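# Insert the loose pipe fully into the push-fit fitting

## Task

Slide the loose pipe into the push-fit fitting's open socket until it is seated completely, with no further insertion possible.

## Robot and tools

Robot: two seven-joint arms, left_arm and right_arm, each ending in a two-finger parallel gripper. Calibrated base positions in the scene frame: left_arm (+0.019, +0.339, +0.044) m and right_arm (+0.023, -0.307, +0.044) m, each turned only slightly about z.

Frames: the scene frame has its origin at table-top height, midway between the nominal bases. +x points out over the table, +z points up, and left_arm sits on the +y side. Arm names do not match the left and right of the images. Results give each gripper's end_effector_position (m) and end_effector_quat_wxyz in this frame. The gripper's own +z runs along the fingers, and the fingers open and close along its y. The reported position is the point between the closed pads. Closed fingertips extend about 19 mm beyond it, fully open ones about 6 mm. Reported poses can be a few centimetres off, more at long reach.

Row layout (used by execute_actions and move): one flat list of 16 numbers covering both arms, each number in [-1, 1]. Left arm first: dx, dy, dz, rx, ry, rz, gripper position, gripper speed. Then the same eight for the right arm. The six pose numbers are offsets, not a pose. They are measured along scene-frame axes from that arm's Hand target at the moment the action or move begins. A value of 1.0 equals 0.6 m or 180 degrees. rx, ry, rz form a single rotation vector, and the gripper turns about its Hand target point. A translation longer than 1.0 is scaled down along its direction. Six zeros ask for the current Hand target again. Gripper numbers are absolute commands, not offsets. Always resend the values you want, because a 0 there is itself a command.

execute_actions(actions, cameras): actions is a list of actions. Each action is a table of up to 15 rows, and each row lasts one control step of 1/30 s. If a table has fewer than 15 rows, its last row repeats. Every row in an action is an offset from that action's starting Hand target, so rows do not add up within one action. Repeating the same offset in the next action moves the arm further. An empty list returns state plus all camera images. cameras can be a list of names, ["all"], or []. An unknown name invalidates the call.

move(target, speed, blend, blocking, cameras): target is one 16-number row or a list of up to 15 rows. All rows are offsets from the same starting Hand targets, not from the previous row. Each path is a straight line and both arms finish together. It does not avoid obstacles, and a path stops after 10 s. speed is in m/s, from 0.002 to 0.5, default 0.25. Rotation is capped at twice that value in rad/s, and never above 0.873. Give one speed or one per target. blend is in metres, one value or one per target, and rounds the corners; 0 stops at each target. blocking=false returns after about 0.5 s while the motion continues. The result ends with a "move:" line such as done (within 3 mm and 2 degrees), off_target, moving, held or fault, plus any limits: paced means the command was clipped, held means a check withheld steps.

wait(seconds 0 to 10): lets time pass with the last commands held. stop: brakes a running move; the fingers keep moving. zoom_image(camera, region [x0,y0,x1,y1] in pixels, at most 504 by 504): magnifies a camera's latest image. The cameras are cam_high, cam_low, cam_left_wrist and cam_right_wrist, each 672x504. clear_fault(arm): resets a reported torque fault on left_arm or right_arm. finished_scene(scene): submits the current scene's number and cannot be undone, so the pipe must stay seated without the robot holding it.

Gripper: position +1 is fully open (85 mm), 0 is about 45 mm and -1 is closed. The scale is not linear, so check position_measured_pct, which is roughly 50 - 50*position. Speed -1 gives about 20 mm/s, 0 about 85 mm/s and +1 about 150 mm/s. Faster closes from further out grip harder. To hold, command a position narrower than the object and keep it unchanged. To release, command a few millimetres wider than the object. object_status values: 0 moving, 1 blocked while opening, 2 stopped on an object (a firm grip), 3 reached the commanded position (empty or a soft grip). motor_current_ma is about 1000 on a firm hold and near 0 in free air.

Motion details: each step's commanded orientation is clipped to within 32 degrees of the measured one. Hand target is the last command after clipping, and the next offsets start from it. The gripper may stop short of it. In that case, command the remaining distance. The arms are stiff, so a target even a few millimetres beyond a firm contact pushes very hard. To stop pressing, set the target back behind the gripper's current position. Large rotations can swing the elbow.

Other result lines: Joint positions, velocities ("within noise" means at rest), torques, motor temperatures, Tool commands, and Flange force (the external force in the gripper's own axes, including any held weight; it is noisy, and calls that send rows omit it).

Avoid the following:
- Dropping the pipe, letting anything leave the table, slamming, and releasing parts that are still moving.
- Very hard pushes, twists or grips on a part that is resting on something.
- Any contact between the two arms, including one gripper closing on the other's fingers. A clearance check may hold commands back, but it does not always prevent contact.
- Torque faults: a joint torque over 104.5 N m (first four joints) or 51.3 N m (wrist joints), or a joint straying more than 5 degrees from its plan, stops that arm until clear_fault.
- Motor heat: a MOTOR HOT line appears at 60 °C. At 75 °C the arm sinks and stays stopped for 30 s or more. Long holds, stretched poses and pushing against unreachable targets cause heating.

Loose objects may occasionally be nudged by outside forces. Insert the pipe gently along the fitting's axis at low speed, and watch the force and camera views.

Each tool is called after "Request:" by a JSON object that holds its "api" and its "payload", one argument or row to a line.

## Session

Request:
{"api": "execute_actions", "payload": {
  "actions": []
}}

Scene clock: 0.00 s.
left_arm: end_effector_position=(+0.2847, +0.1658, +0.2689) position_measured_pct=0.0 object_status=3 motor_current_ma=0 end_effector_quat_wxyz=(-0.011, +0.872, +0.489, +0.003) | right_arm: end_effector_position=(+0.2269, -0.0893, +0.3742) position_measured_pct=0.0 object_status=3 motor_current_ma=0 end_effector_quat_wxyz=(+0.227, +0.662, -0.448, +0.557)
Joint positions: left_arm=[0.243 0.129 0.292 2.005 -0.061 1.03 0.029] | right_arm=[-1.384 0.604 -0.14 1.72 0.664 2.009 1.777]
Joint velocities: within noise
Joint torques (N m): no reading
Motor temperatures (°C): left_arm=[36 32 28 30 40 43 37] | right_arm=[28 33 28 31 37 33 37]
Flange force (N): no reading
Hand target: left_arm +0.2847, +0.1658, +0.2689; -0.011, +0.872, +0.489, +0.003 | right_arm +0.2269, -0.0893, +0.3742; +0.227, +0.662, -0.448, +0.557
Tool commands: left_gripper/position=+1.0 left_gripper/speed=+1.0 right_gripper/position=+1.0 right_gripper/speed=+1.0
camera_calibration:
cam_left_wrist: T_world_to_cam=[[0.863536, -0.50295, -0.0366978, -0.150151], [-0.502511, -0.864316, 0.0209952, 0.328235], [-0.042278, 0.000310943, -0.999106, 0.434392], [0, 0, 0, 1]] pos_world=[0.312967, 0.208045, 0.421602]
cam_right_wrist: T_world_to_cam=[[-0.852381, -0.493201, -0.173781, 0.216153], [-0.0104985, 0.348401, -0.937287, 0.438215], [0.522816, -0.797101, -0.302148, 0.0747774], [0, 0, 0, 1]] pos_world=[0.14975, 0.0135378, 0.47089]

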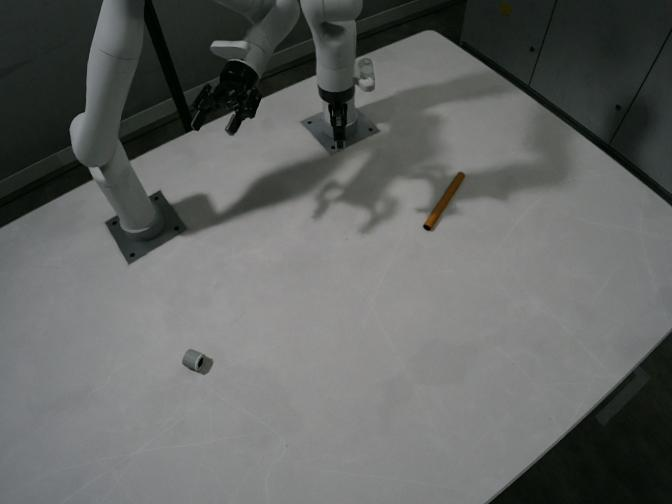

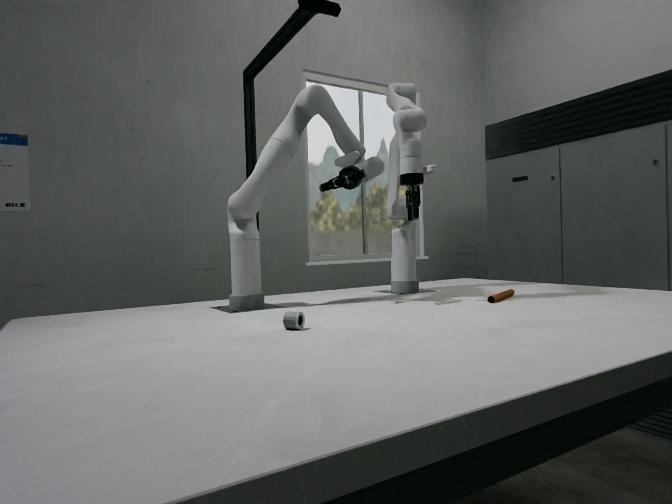

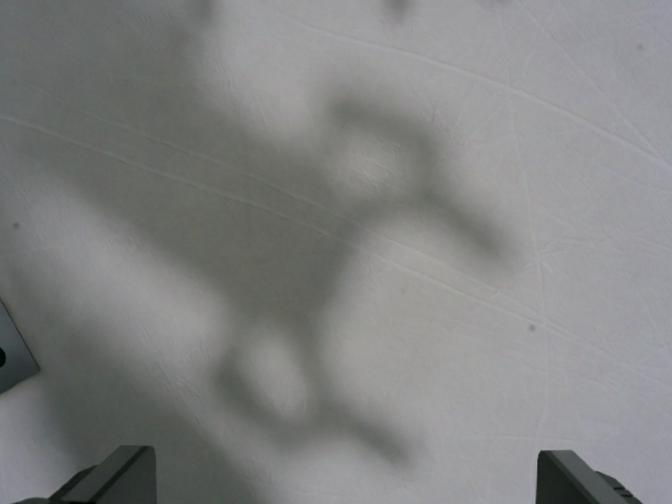

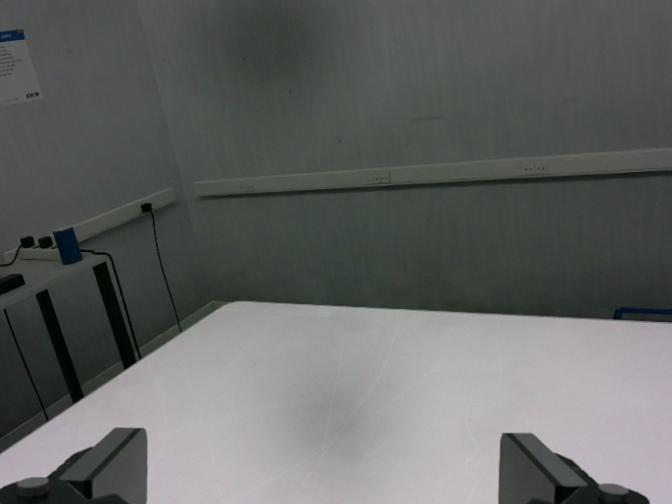

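Request:
{"api": "zoom_image", "payload": {
  "camera": "cam_high",
  "region": [150, 320, 250, 400]
}}

Request:
{"api": "zoom_image", "payload": {
  "camera": "cam_high",
  "region": [395, 150, 495, 250]
}}

Request:
{"api": "zoom_image", "payload": {
  "camera": "cam_low",
  "region": [260, 295, 330, 347]
}}

Request:
{"api": "zoom_image", "payload": {
  "camera": "cam_low",
  "region": [465, 272, 535, 324]
}}

Scaled by 5.040 from the camera's 672x504 image, which has a finer 960x720 frame.

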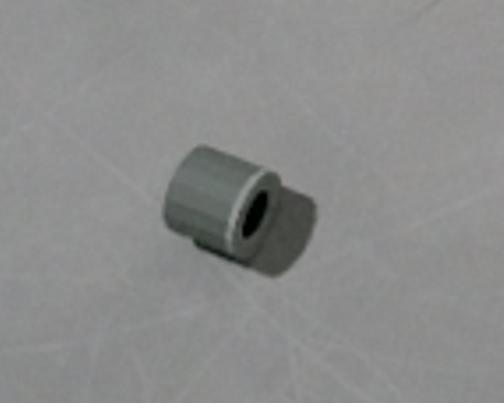

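Scaled by 5.040 from the camera's 672x504 image, which has a finer 960x720 frame.

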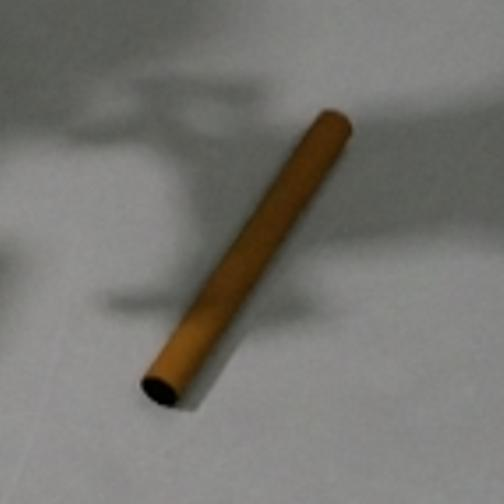

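Scaled by 7.200 from the camera's 672x504 image, which has a finer 960x720 frame.

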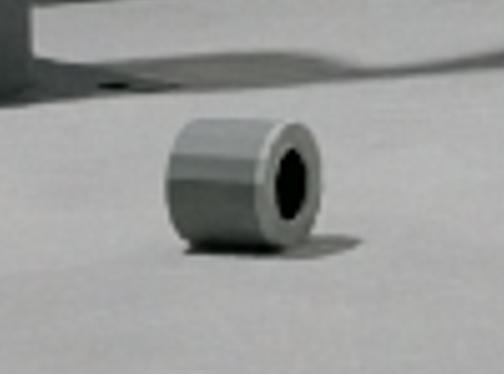

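Scaled by 7.200 from the camera's 672x504 image, which has a finer 960x720 frame.

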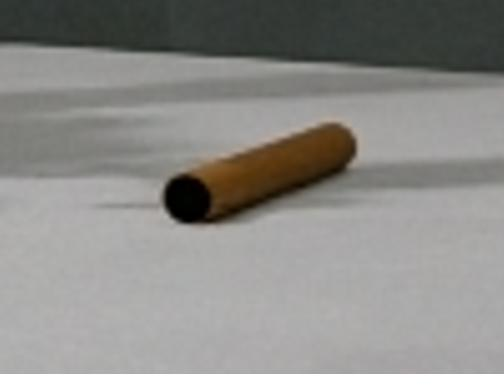

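Request:
{"api": "move", "payload": {
  "target": [0.2522,0.3437,-0.0315,-0.0057,-0.0050,0.3014,-0.2,0.0,0.3602,-0.4028,-0.3737,0.0299,0.4648,0.4916,0.05,0.0],
  "speed": 0.38,
  "cameras": ["all"]
}}

Scene clock: 19.87 s.
left_arm: end_effector_position=(+0.4360, +0.3720, +0.2501) position_measured_pct=60.2 object_status=3 motor_current_ma=0 end_effector_quat_wxyz=(+0.000, +0.554, +0.833, +0.000) | right_arm: end_effector_position=(+0.4431, -0.3310, +0.1500) position_measured_pct=47.6 object_status=3 motor_current_ma=0 end_effector_quat_wxyz=(+0.000, +0.948, +0.317, +0.000)
Joint positions: left_arm=[-0.12 0.359 -0.043 1.751 0.018 1.033 0.241] | right_arm=[0.368 0.552 -0.434 1.875 0.318 0.783 5.055]
Joint torques (N m): left_arm=[-0.44 -15.77 0.04 -8.58 0.1 -0.31 -0.42] | right_arm=[-2.29 -17.72 -2.41 -6.45 -0.26 -0.04 0.29]
Flange force (N): left_arm=[-1.8 -0.9 1.8] | right_arm=[-2.5 4.0 2.7]
Hand target: left_arm +0.4360, +0.3720, +0.2501; +0.000, +0.554, +0.833, +0.000 | right_arm +0.4431, -0.3310, +0.1500; +0.000, +0.948, +0.317, +0.000
Off the commanded pose: left_arm 0.000 m, 0 deg | right_arm 0.000 m, 0 deg.
move: done
camera_calibration:
cam_left_wrist: T_world_to_cam=[[0.913268, 0.406835, -0.020671, -0.541953], [0.407343, -0.912513, 0.0373141, 0.200089], [-0.00368185, -0.0424979, -0.99909, 0.420997], [0, 0, 0, 1]] pos_world=[0.414993, 0.420961, 0.401945]
cam_right_wrist: T_world_to_cam=[[0.619242, -0.785096, 0.0127877, -0.534437], [-0.785122, -0.618869, 0.0241661, 0.193337], [-0.0110588, -0.0250046, -0.999626, 0.298092], [0, 0, 0, 1]] pos_world=[0.486036, -0.29248, 0.300142]

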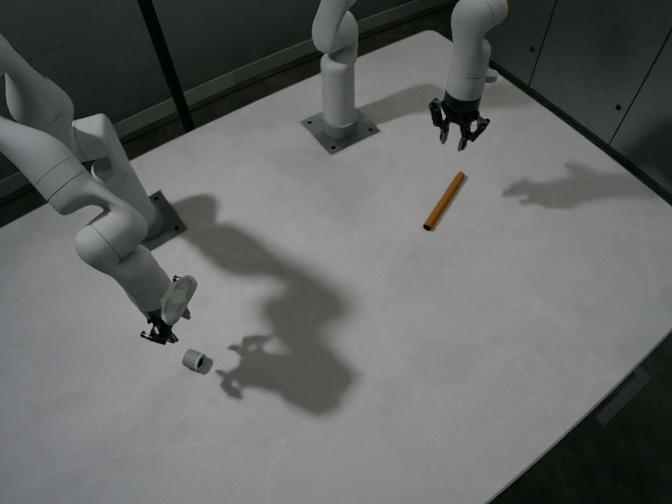

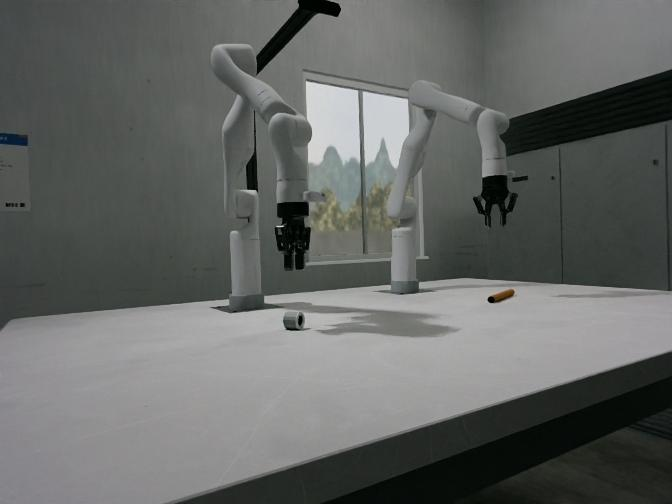

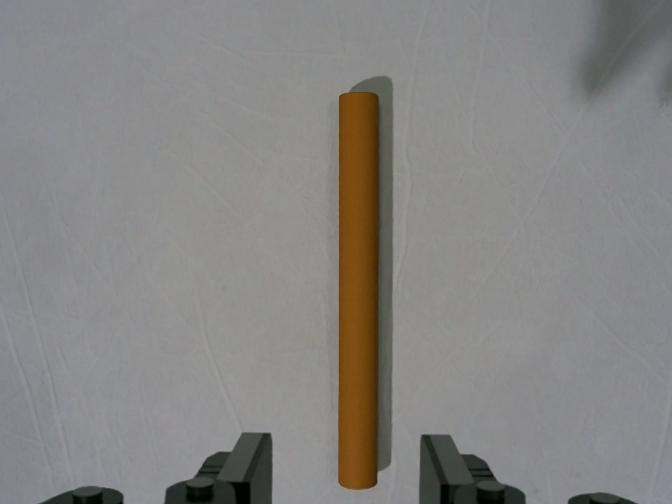

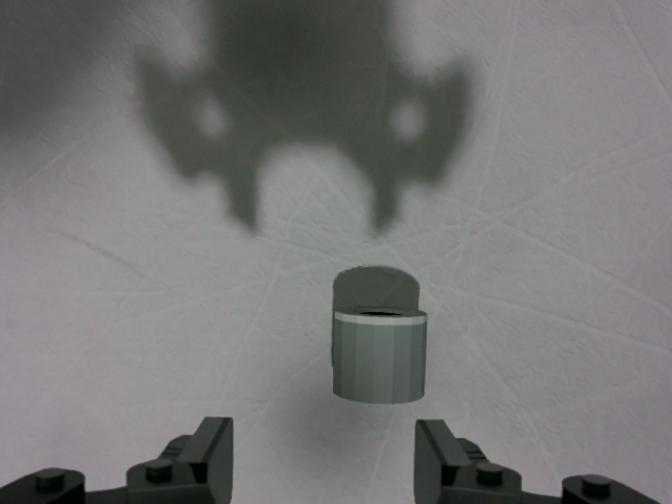

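Request:
{"api": "zoom_image", "payload": {
  "camera": "cam_right_wrist",
  "region": [300, 250, 460, 420]
}}

Request:
{"api": "zoom_image", "payload": {
  "camera": "cam_left_wrist",
  "region": [290, 60, 430, 280]
}}

Request:
{"api": "zoom_image", "payload": {
  "camera": "cam_left_wrist",
  "region": [290, 280, 430, 500]
}}

Scaled by 2.965.

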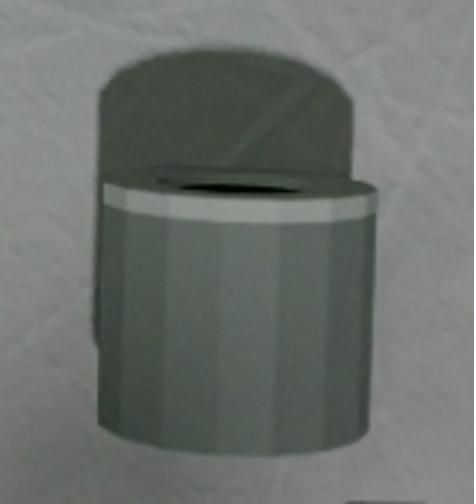

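Scaled by 2.291.

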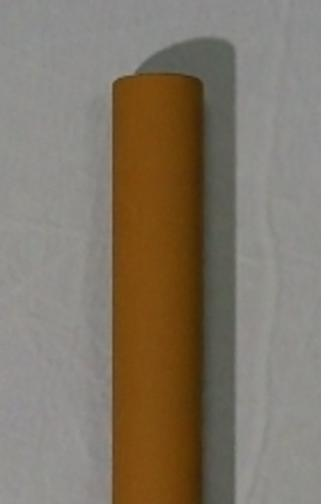

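Scaled by 2.291.

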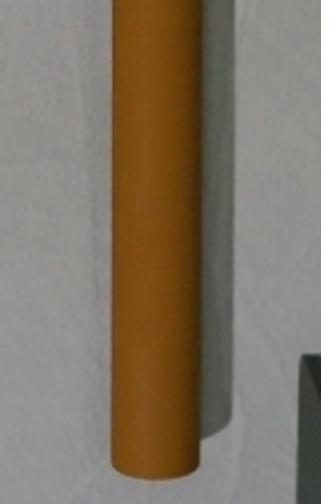

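Request:
{"api": "move", "payload": {
  "target": [
    [-0.0495,0.1317,-0.2668,0,0,0.0067,0.05,0.0,0.02338,-0.03103,-0.0833,0,0,-0.0033,0.5,0.0],
    [-0.0495,0.1317,-0.3768,0,0,0.0067,0.05,0.0,0.02338,-0.03103,-0.2050,0,0,-0.0033,0.5,0.0]
  ],
  "speed": [0.25,0.1],
  "blend": [0.02,0],
  "cameras": ["cam_low","cam_left_wrist","cam_right_wrist"]
}}

Scene clock: 35.93 s.
left_arm: end_effector_position=(+0.4063, +0.4510, +0.0240) position_measured_pct=47.6 object_status=3 motor_current_ma=0 end_effector_quat_wxyz=(+0.000, +0.545, +0.838, +0.000) | right_arm: end_effector_position=(+0.4571, -0.3496, +0.0270) position_measured_pct=25.1 object_status=3 motor_current_ma=0 end_effector_quat_wxyz=(+0.000, +0.950, +0.312, +0.000)
Joint positions: left_arm=[-0.326 0.771 -0.043 2.016 0.088 0.356 -0.009] | right_arm=[0.308 0.815 -0.298 1.895 0.463 0.499 4.969]
Joint torques (N m): left_arm=[-0.44 -18.07 0.05 -4.03 0.19 -0.26 -0.46] | right_arm=[-2.32 -19.66 -2.13 -4.31 -0.16 -0.27 0.08]
Flange force (N): left_arm=[-1.7 -1.6 1.4] | right_arm=[-3.0 4.7 0.9]
Hand target: left_arm +0.4063, +0.4510, +0.0240; +0.000, +0.545, +0.838, +0.000 | right_arm +0.4571, -0.3496, +0.0270; +0.000, +0.950, +0.312, +0.000
Off the commanded pose: left_arm 0.000 m, 0 deg | right_arm 0.000 m, 0 deg.
move: done
camera_calibration:
cam_left_wrist: T_world_to_cam=[[0.904482, 0.426005, -0.0207856, -0.556598], [0.426502, -0.903714, 0.0373744, 0.280959], [-0.00286255, -0.0426696, -0.999085, 0.198096], [0, 0, 0, 1]] pos_world=[0.38417, 0.499473, 0.175845]
cam_right_wrist: T_world_to_cam=[[0.610977, -0.791547, 0.0126972, -0.554648], [-0.791566, -0.610603, 0.0242219, 0.201624], [-0.0114198, -0.0248497, -0.999626, 0.175149], [0, 0, 0, 1]] pos_world=[0.500476, -0.311565, 0.177242]
Images, in order (width x height): cam_low 672x504, cam_left_wrist 672x504, cam_right_wrist 672x504.

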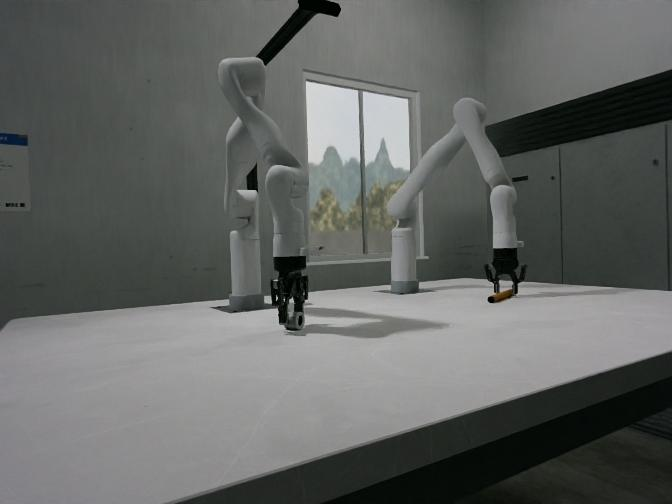

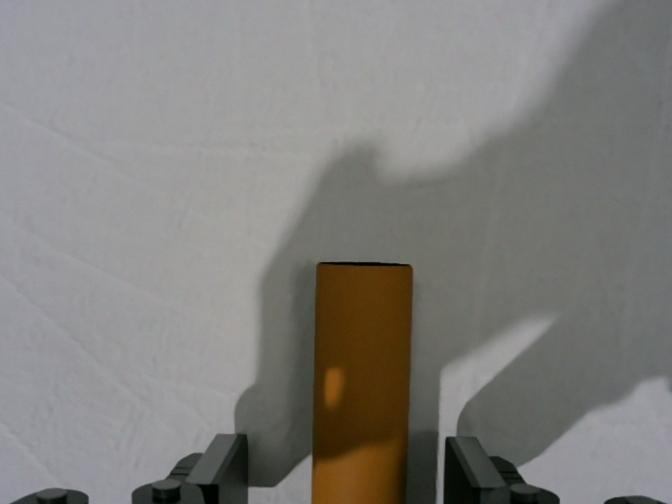

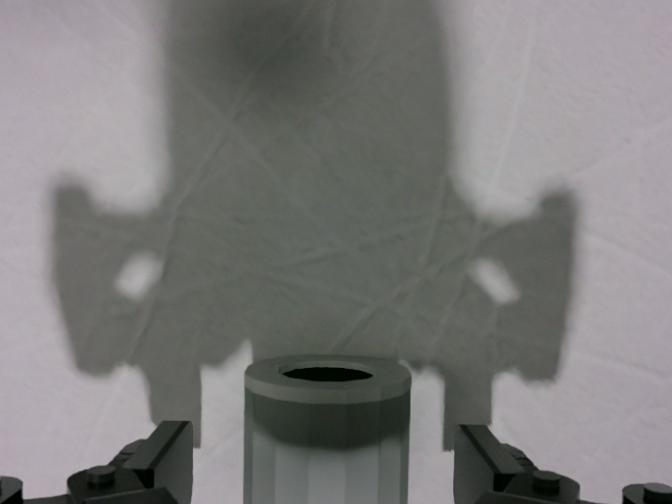

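Request:
{"api": "move", "payload": {
  "target": [
    [0.0047,0.0021,0,0,0,0,0.05,0.0,0.0007,-0.0009,0,0,0,0,0.5,0.0],
    [0.0047,0.0021,0,0,0,0,-0.75,-1.0,0.0007,-0.0009,0,0,0,0,-0.45,-1.0]
  ],
  "speed": 0.05,
  "cameras": ["cam_left_wrist","cam_right_wrist"]
}}

Scene clock: 40.50 s.
left_arm: end_effector_position=(+0.4091, +0.4523, +0.0240) position_measured_pct=76.6 object_status=2 motor_current_ma=1000 end_effector_quat_wxyz=(+0.000, +0.545, +0.838, +0.000) | right_arm: end_effector_position=(+0.4575, -0.3501, +0.0270) position_measured_pct=57.1 object_status=0 motor_current_ma=1000 end_effector_quat_wxyz=(+0.000, +0.950, +0.312, +0.000)
Joint positions: left_arm=[-0.326 0.774 -0.044 2.005 0.088 0.364 -0.009] | right_arm=[0.31 0.816 -0.298 1.894 0.463 0.5 4.971]
Joint torques (N m): left_arm=[-0.31 -14.78 0.29 -4.25 0.3 -1.03 -0.4] | right_arm=[-2.14 -13.67 -1.27 -5.23 0.25 -1.73 0.22]
Flange force (N): left_arm=[-1.0 -3.3 -8.9] | right_arm=[-7.1 0.0 -16.5]
Hand target: left_arm +0.4091, +0.4523, +0.0240; +0.000, +0.545, +0.838, +0.000 | right_arm +0.4575, -0.3501, +0.0270; +0.000, +0.950, +0.312, +0.000
Off the commanded pose: left_arm 0.000 m, 0 deg | right_arm 0.000 m, 0 deg.
move: done
camera_calibration:
cam_left_wrist: T_world_to_cam=[[0.904522, 0.425926, -0.0206507, -0.559773], [0.426417, -0.903756, 0.0373285, 0.280959], [-0.00276398, -0.0425703, -0.99909, 0.198072], [0, 0, 0, 1]] pos_world=[0.387069, 0.500772, 0.175845]
cam_right_wrist: T_world_to_cam=[[0.611088, -0.791461, 0.0126941, -0.555315], [-0.791481, -0.610714, 0.0242245, 0.20156], [-0.0114203, -0.0248504, -0.999626, 0.175041], [0, 0, 0, 1]] pos_world=[0.500875, -0.312065, 0.177142]
Images, in order (width x height): cam_left_wrist 672x504, cam_right_wrist 672x504.

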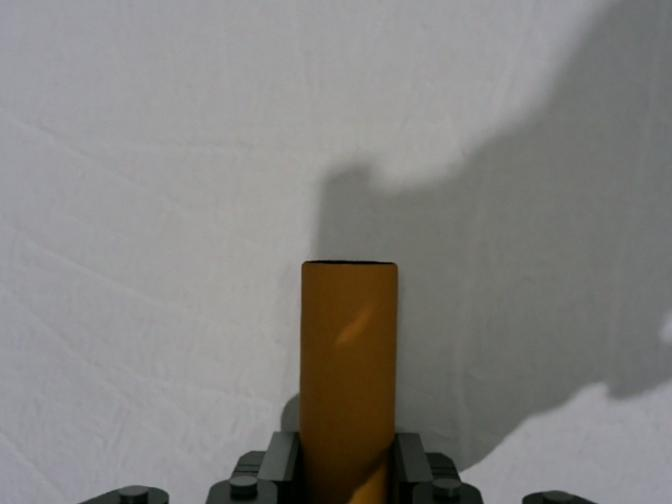

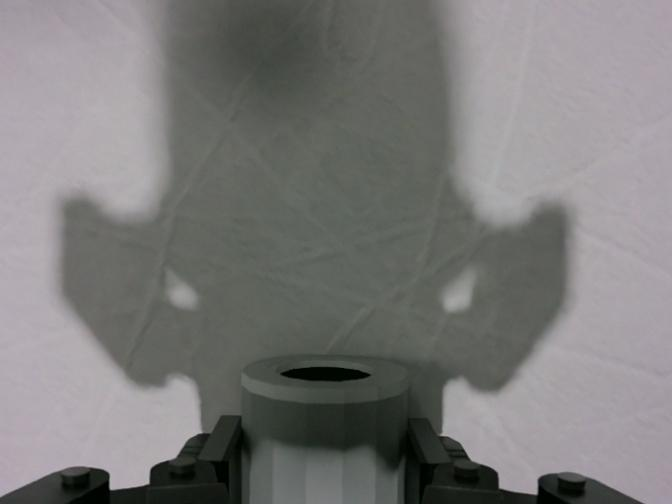

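Request:
{"api": "move", "payload": {
  "target": [
    [0,0,0.0833,0,0,0,-0.75,-1.0,0,0,0.0833,0,0,0,-0.45,-1.0],
    [0.2132,-0.4538,0.1058,0,0,-0.3124,-0.75,-1.0,-0.1008,0.5335,0.0883,0,0,0.1147,-0.45,-1.0]
  ],
  "speed": [0.1,0.25],
  "blend": [0.02,0],
  "cameras": ["cam_low","cam_left_wrist","cam_right_wrist"]
}}

Scene clock: 47.30 s.
left_arm: end_effector_position=(+0.5370, +0.1800, +0.0875) position_measured_pct=76.6 object_status=2 motor_current_ma=1000 end_effector_quat_wxyz=(+0.000, +0.876, +0.483, +0.000) | right_arm: end_effector_position=(+0.3970, -0.0301, +0.0800) position_measured_pct=57.1 object_status=2 motor_current_ma=1000 end_effector_quat_wxyz=(+0.000, +0.879, +0.477, +0.000)
Joint positions: left_arm=[0.145 0.837 0.162 1.492 -0.163 0.826 -0.185] | right_arm=[-0.353 0.758 -0.418 1.773 0.446 0.706 4.628]
Joint torques (N m): left_arm=[-0.5 -22.82 1.58 -7.39 0.13 -0.48 -0.47] | right_arm=[-2.4 -20.13 -2.93 -5.73 -0.18 -0.08 0.2]
Flange force (N): left_arm=[-1.6 0.5 2.0] | right_arm=[-1.8 4.6 1.9]
Hand target: left_arm +0.5371, +0.1800, +0.0875; +0.000, +0.876, +0.483, +0.000 | right_arm +0.3970, -0.0301, +0.0800; +0.000, +0.879, +0.477, +0.000
Off the commanded pose: left_arm 0.000 m, 0 deg | right_arm 0.000 m, 0 deg.
move: done
camera_calibration:
cam_left_wrist: T_world_to_cam=[[0.85687, -0.51512, -0.0206, -0.363225], [-0.514212, -0.856852, 0.0372915, 0.474714], [-0.0368608, -0.0213612, -0.999092, 0.26477], [0, 0, 0, 1]] pos_world=[0.5651, 0.22531, 0.239345]
cam_right_wrist: T_world_to_cam=[[0.850852, -0.525253, 0.0126529, -0.352938], [-0.525402, -0.850507, 0.0243089, 0.234968], [-0.00200695, -0.0273312, -0.999624, 0.231476], [0, 0, 0, 1]] pos_world=[0.424215, 0.0207868, 0.230143]
Images, in order (width x height): cam_low 672x504, cam_left_wrist 672x504, cam_right_wrist 672x504.

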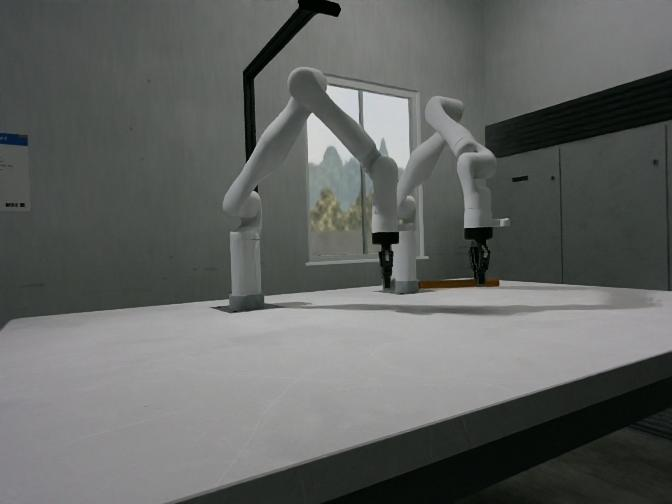

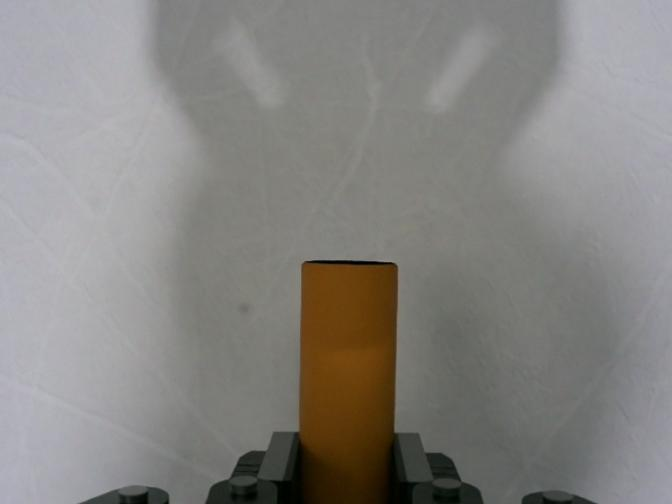

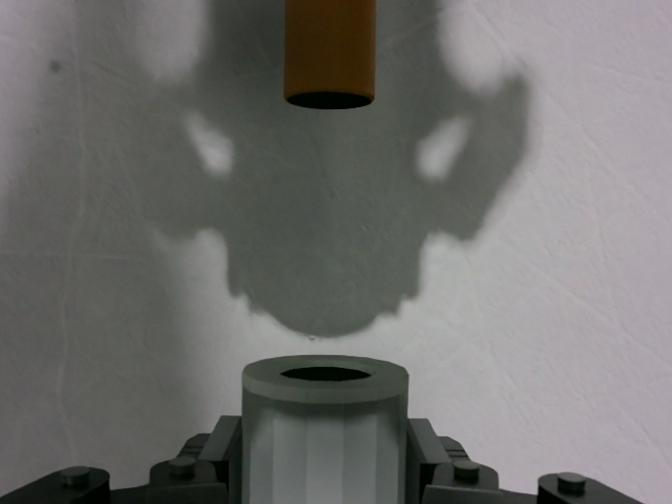

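Request:
{"api": "zoom_image", "payload": {
  "camera": "cam_right_wrist",
  "region": [230, 0, 430, 150]
}}

Request:
{"api": "zoom_image", "payload": {
  "camera": "cam_right_wrist",
  "region": [225, 340, 425, 490]
}}

Request:
{"api": "zoom_image", "payload": {
  "camera": "cam_low",
  "region": [370, 245, 510, 315]
}}

Scaled by 2.520.

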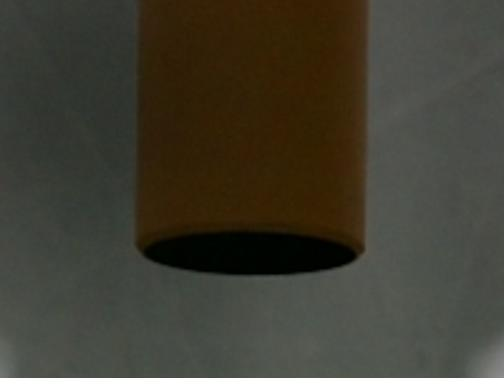

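Scaled by 2.520.

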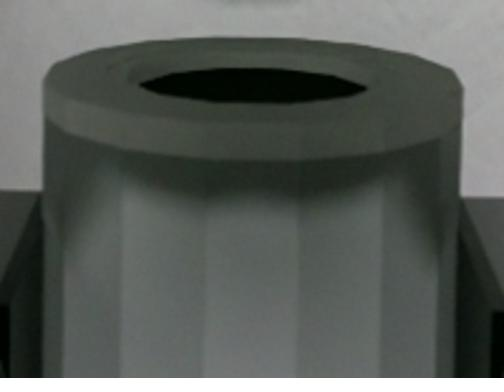

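Scaled by 3.600 from the camera's 672x504 image, which has a finer 960x720 frame.

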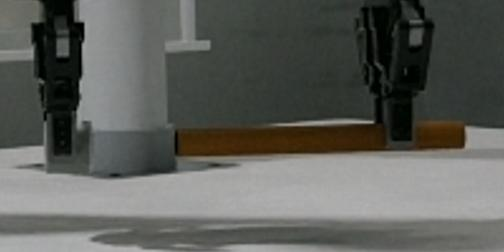

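Request:
{"api": "zoom_image", "payload": {
  "camera": "cam_low",
  "region": [375, 265, 431, 307]
}}

Request:
{"api": "zoom_image", "payload": {
  "camera": "cam_low",
  "region": [411, 265, 467, 307]
}}

Scaled by 9.000 from the camera's 672x504 image, which has a finer 960x720 frame.

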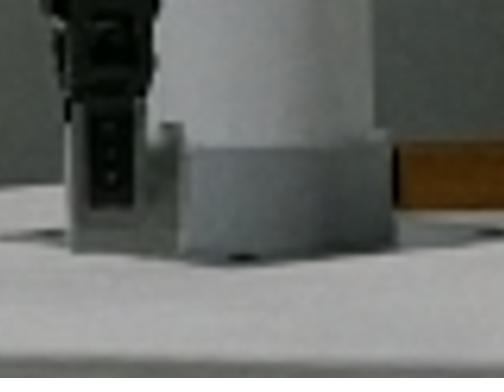

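Scaled by 9.000 from the camera's 672x504 image, which has a finer 960x720 frame.

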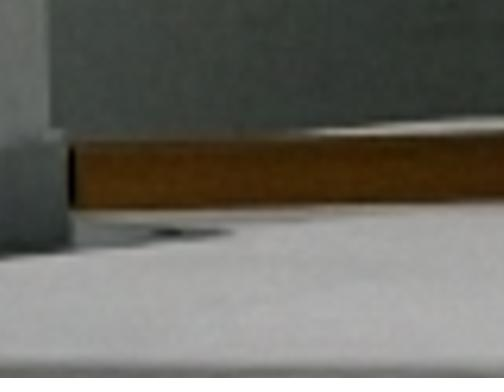

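Request:
{"api": "zoom_image", "payload": {
  "camera": "cam_low",
  "region": [382, 272, 410, 300]
}}

Request:
{"api": "zoom_image", "payload": {
  "camera": "cam_low",
  "region": [410, 272, 438, 300]
}}

Request:
{"api": "zoom_image", "payload": {
  "camera": "cam_low",
  "region": [444, 272, 472, 300]
}}

Scaled by 18.000 from the camera's 672x504 image, which has a finer 960x720 frame.

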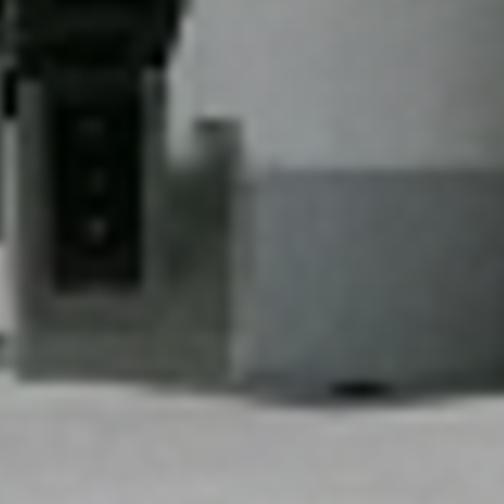

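Scaled by 18.000 from the camera's 672x504 image, which has a finer 960x720 frame.

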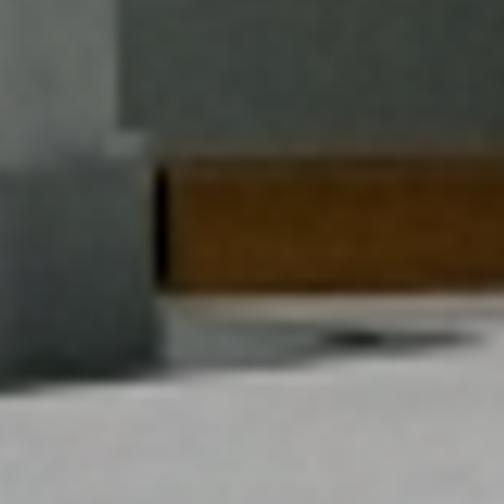

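Scaled by 18.000 from the camera's 672x504 image, which has a finer 960x720 frame.

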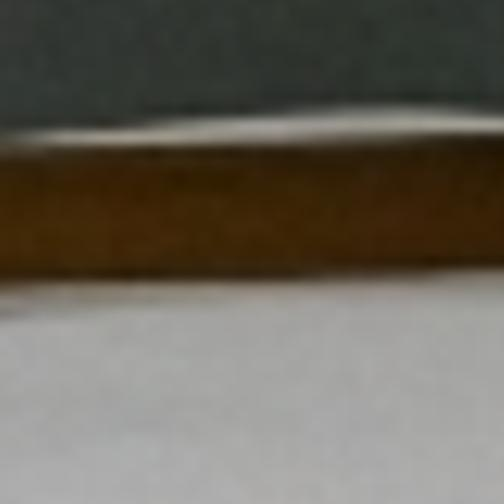

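Request:
{"api": "move", "payload": {
  "target": [-0.0489,-0.0775,-0.0042,0,0,0,-0.75,-1.0,0,0,0,0,0,0,-0.45,-1.0],
  "speed": 0.12,
  "cameras": ["cam_low","cam_right_wrist"]
}}

Request:
{"api": "zoom_image", "payload": {
  "camera": "cam_low",
  "region": [378, 268, 418, 304]
}}

Request:
{"api": "zoom_image", "payload": {
  "camera": "cam_low",
  "region": [398, 270, 426, 298]
}}

Request:
{"api": "zoom_image", "payload": {
  "camera": "cam_right_wrist",
  "region": [230, 0, 430, 200]
}}

Request:
{"api": "zoom_image", "payload": {
  "camera": "cam_right_wrist",
  "region": [230, 200, 430, 400]
}}

Scene clock: 57.83 s.
left_arm: end_effector_position=(+0.5078, +0.1336, +0.0849) position_measured_pct=76.6 object_status=2 motor_current_ma=1000 end_effector_quat_wxyz=(+0.000, +0.876, +0.483, +0.000) | right_arm: end_effector_position=(+0.3970, -0.0300, +0.0800) position_measured_pct=57.1 object_status=2 motor_current_ma=1000 end_effector_quat_wxyz=(+0.000, +0.879, +0.477, +0.000)
Joint positions: left_arm=[0.247 0.821 0.154 1.541 -0.157 0.792 -0.087] | right_arm=[-0.353 0.758 -0.418 1.773 0.446 0.706 4.628]
Joint torques (N m): left_arm=[-0.28 -22.52 1.58 -7.52 0.19 -0.32 -0.39] | right_arm=[-2.24 -20.1 -2.86 -5.85 -0.17 -0.17 0.2]
Flange force (N): left_arm=[-1.4 -1.3 2.8] | right_arm=[-1.9 4.1 1.8]
Hand target: left_arm +0.5077, +0.1335, +0.0849; +0.000, +0.876, +0.483, +0.000 | right_arm +0.3970, -0.0300, +0.0800; +0.000, +0.879, +0.477, +0.000
Off the commanded pose: left_arm 0.000 m, 0 deg | right_arm 0.000 m, 0 deg.
move: done
camera_calibration:
cam_right_wrist: T_world_to_cam=[[0.850851, -0.525252, 0.012738, -0.352905], [-0.525403, -0.850508, 0.0242564, 0.235066], [-0.00190695, -0.0273312, -0.999625, 0.231436], [0, 0, 0, 1]] pos_world=[0.424215, 0.0208868, 0.230142]
Images, in order (width x height): cam_low 672x504, cam_right_wrist 672x504.

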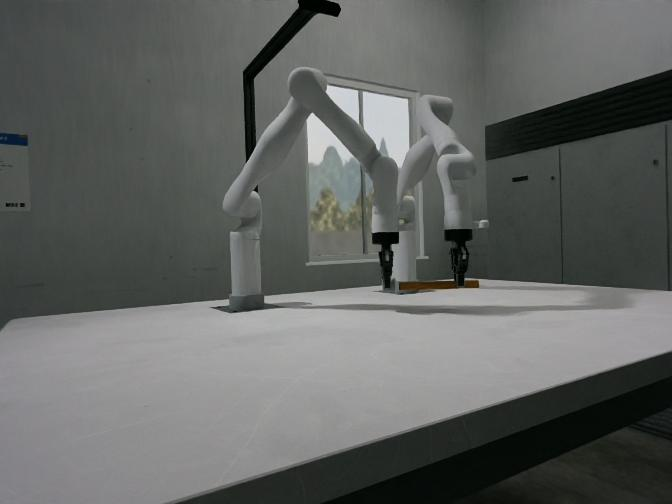

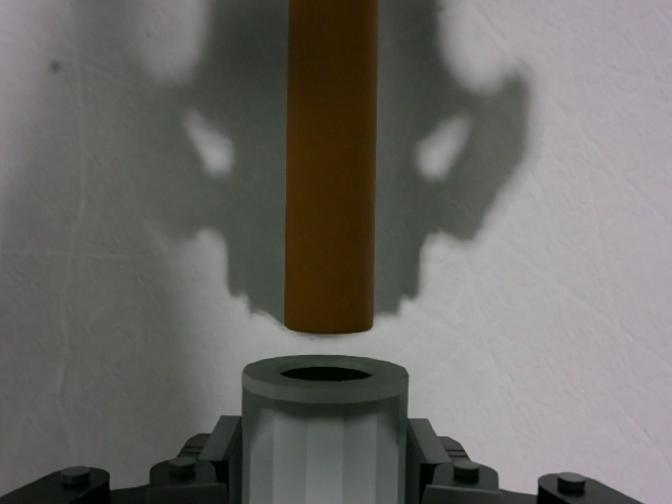

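Scaled by 12.600 from the camera's 672x504 image, which has a finer 960x720 frame.

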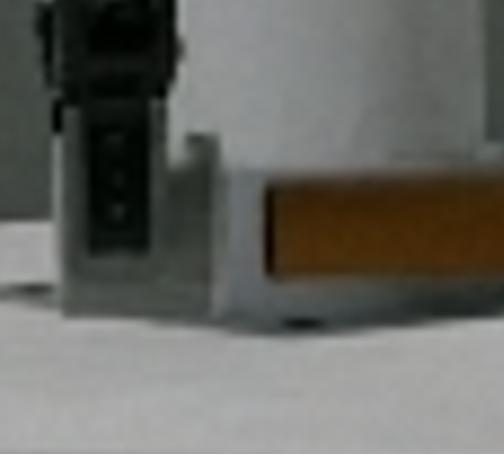

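Scaled by 18.000 from the camera's 672x504 image, which has a finer 960x720 frame.

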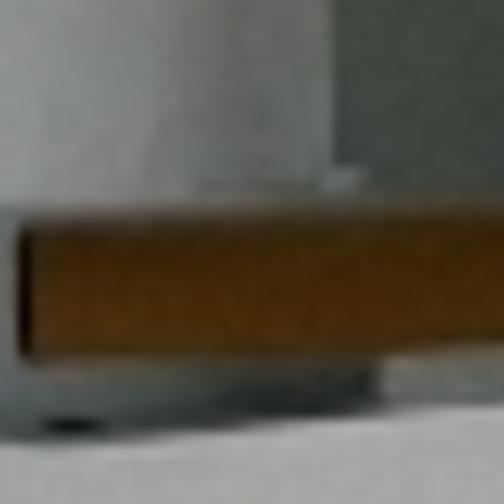

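Scaled by 2.520.

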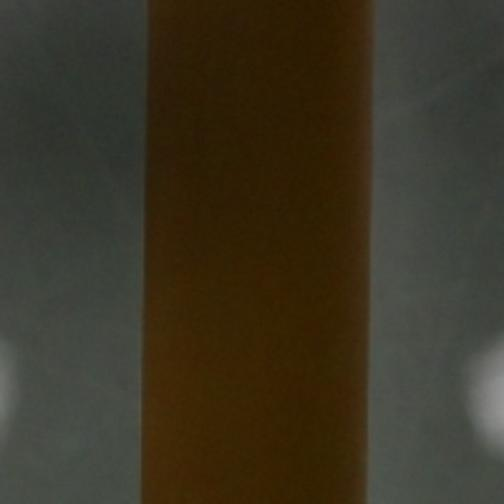

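Scaled by 2.520.

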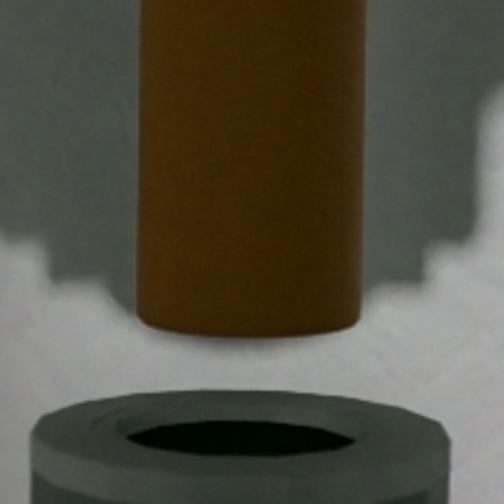

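Request:
{"api": "zoom_image", "payload": {
  "camera": "cam_right_wrist",
  "region": [235, 344, 395, 504]
}}

Scaled by 3.150.

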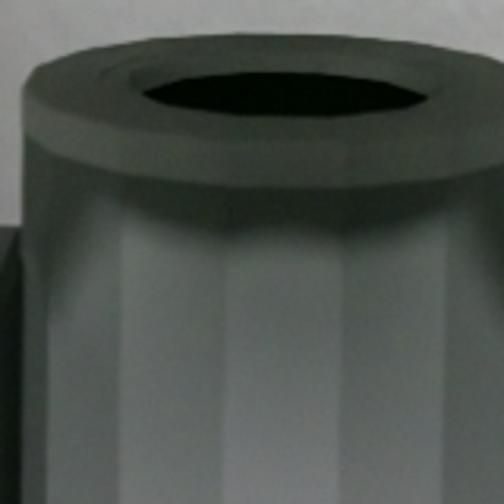

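Request:
{"api": "move", "payload": {
  "target": [-0.01488,-0.02112,0.0007,0,0,0,-0.75,-1.0,0,0,0,0,0,0,-0.45,-1.0],
  "speed": 0.03,
  "cameras": ["cam_low","cam_right_wrist"]
}}

Request:
{"api": "zoom_image", "payload": {
  "camera": "cam_right_wrist",
  "region": [230, 250, 430, 450]
}}

Request:
{"api": "zoom_image", "payload": {
  "camera": "cam_low",
  "region": [378, 268, 418, 304]
}}

Scene clock: 66.47 s.
left_arm: end_effector_position=(+0.4989, +0.1210, +0.0854) position_measured_pct=76.6 object_status=2 motor_current_ma=1000 end_effector_quat_wxyz=(+0.000, +0.876, +0.483, +0.000) | right_arm: end_effector_position=(+0.3970, -0.0302, +0.0798) position_measured_pct=57.1 object_status=2 motor_current_ma=1000 end_effector_quat_wxyz=(+0.000, +0.879, +0.477, +0.000)
Joint positions: left_arm=[0.276 0.814 0.151 1.553 -0.155 0.786 -0.06] | right_arm=[-0.353 0.758 -0.418 1.773 0.446 0.706 4.628]
Joint torques (N m): left_arm=[12.37 -20.01 14.31 -4.57 6 0.08 -0.27] | right_arm=[-6.27 -26.08 -8.32 -18.33 0.1 -8.51 0.26]
Flange force (N): left_arm=[23.1 -1.9 1.3] | right_arm=[-23.4 5.2 2.2]
Hand target: left_arm +0.4988, +0.1208, +0.0854; +0.000, +0.876, +0.483, +0.000 | right_arm +0.3971, -0.0300, +0.0800; +0.000, +0.879, +0.477, +0.000
Off the commanded pose: left_arm 0.000 m, 0 deg | right_arm 0.000 m, 0 deg.
move: done
camera_calibration:
cam_right_wrist: T_world_to_cam=[[0.850854, -0.525251, 0.0126402, -0.35285], [-0.525398, -0.850499, 0.0246691, 0.234834], [-0.00220698, -0.0276309, -0.999616, 0.231464], [0, 0, 0, 1]] pos_world=[0.424116, 0.0207875, 0.230042]
Images, in order (width x height): cam_low 672x504, cam_right_wrist 672x504.

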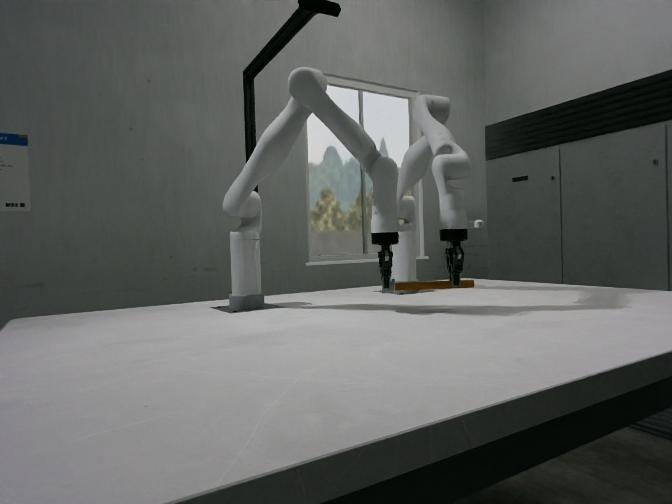

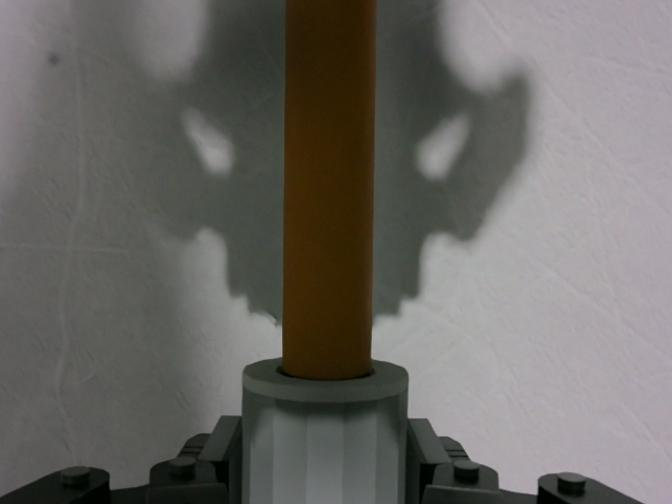

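Scaled by 2.520.

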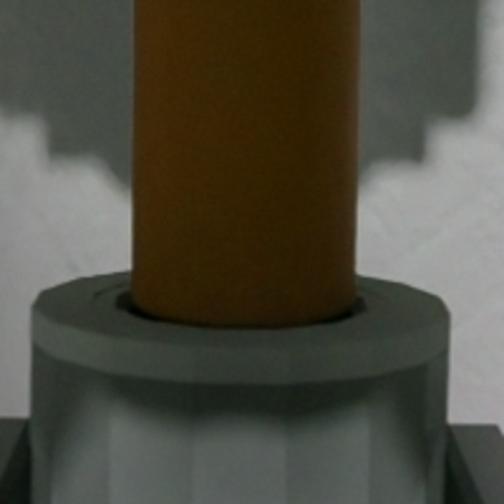

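Scaled by 12.600 from the camera's 672x504 image, which has a finer 960x720 frame.

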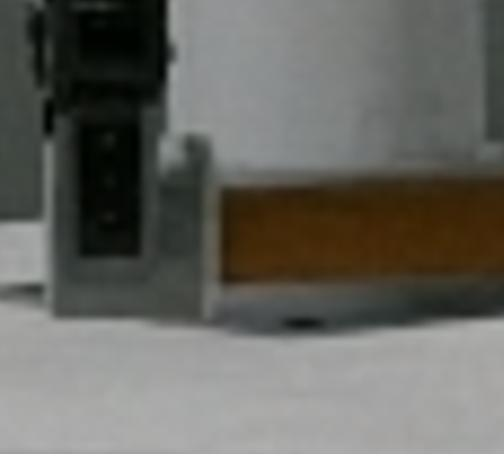

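Request:
{"api": "move", "payload": {
  "target": [-0.00453,-0.00699,0,0,0,0,-0.75,-1.0,0,0,0,0,0,0,-0.45,-1.0],
  "speed": 0.03,
  "cameras": ["cam_low","cam_right_wrist"]
}}

Request:
{"api": "zoom_image", "payload": {
  "camera": "cam_right_wrist",
  "region": [230, 250, 430, 450]
}}

Request:
{"api": "zoom_image", "payload": {
  "camera": "cam_low",
  "region": [440, 262, 496, 304]
}}

Scene clock: 70.03 s.
left_arm: end_effector_position=(+0.4961, +0.1167, +0.0854) position_measured_pct=76.6 object_status=2 motor_current_ma=1000 end_effector_quat_wxyz=(+0.000, +0.876, +0.483, +0.000) | right_arm: end_effector_position=(+0.3971, -0.0301, +0.0800) position_measured_pct=57.1 object_status=2 motor_current_ma=1000 end_effector_quat_wxyz=(+0.000, +0.879, +0.477, +0.000)
Joint positions: left_arm=[0.286 0.813 0.151 1.556 -0.154 0.784 -0.051] | right_arm=[-0.353 0.758 -0.418 1.773 0.446 0.706 4.628]
Joint torques (N m): left_arm=[17.71 -19.8 19.77 -3.96 8.55 -0.07 -0.07] | right_arm=[-8.2 -27.92 -10.63 -22.95 0.12 -11.75 0.21]
Flange force (N): left_arm=[33.7 -2.3 1.8] | right_arm=[-32.0 6.6 1.4]
Hand target: left_arm +0.4961, +0.1166, +0.0854; +0.000, +0.876, +0.483, +0.000 | right_arm +0.3971, -0.0300, +0.0800; +0.000, +0.879, +0.477, +0.000
Off the commanded pose: left_arm 0.000 m, 0 deg | right_arm 0.000 m, 0 deg.
move: done
camera_calibration:
cam_right_wrist: T_world_to_cam=[[0.850852, -0.525251, 0.012738, -0.352905], [-0.525402, -0.850509, 0.0242564, 0.235065], [-0.00190695, -0.0273312, -0.999625, 0.231436], [0, 0, 0, 1]] pos_world=[0.424215, 0.0208868, 0.230142]
Images, in order (width x height): cam_low 672x504, cam_right_wrist 672x504.

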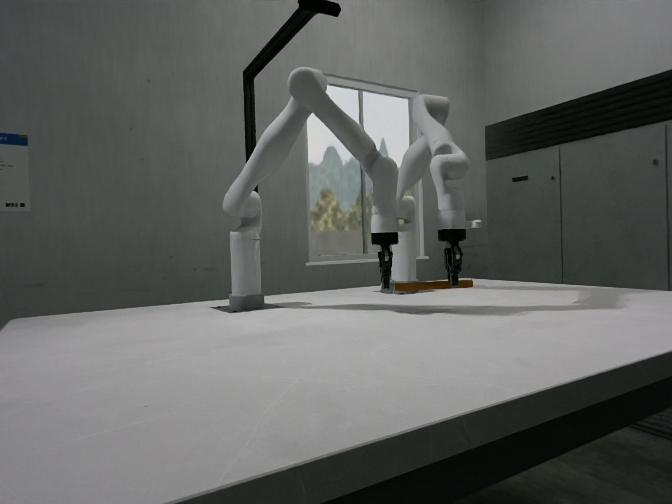

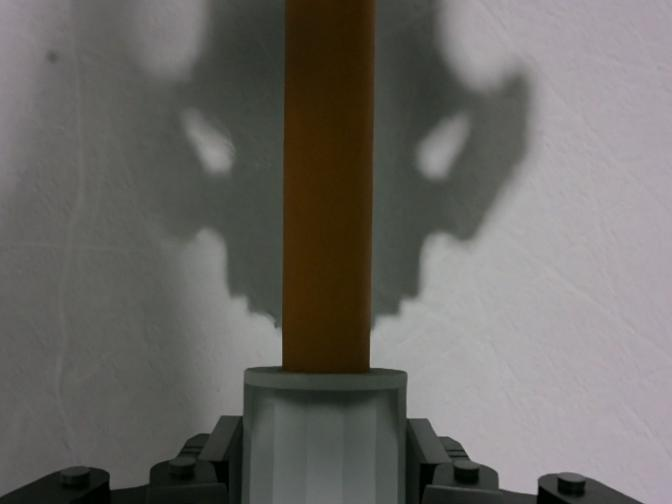

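Scaled by 2.520.

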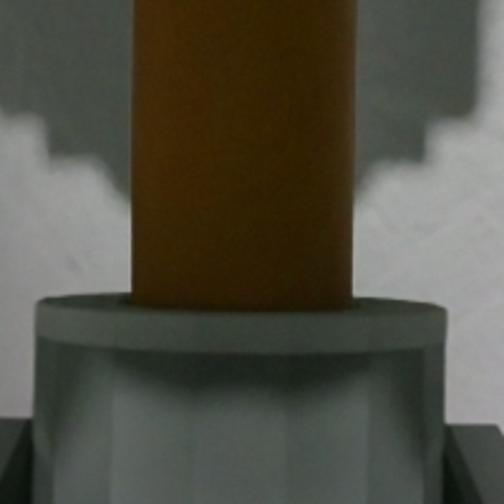

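Scaled by 9.000 from the camera's 672x504 image, which has a finer 960x720 frame.

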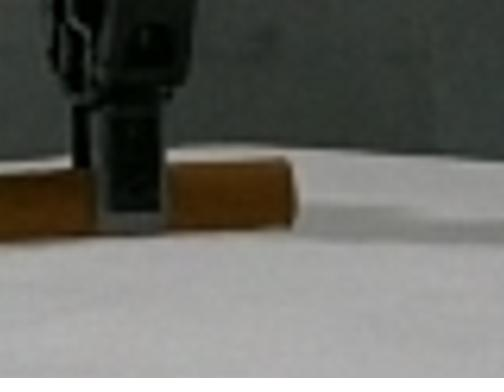

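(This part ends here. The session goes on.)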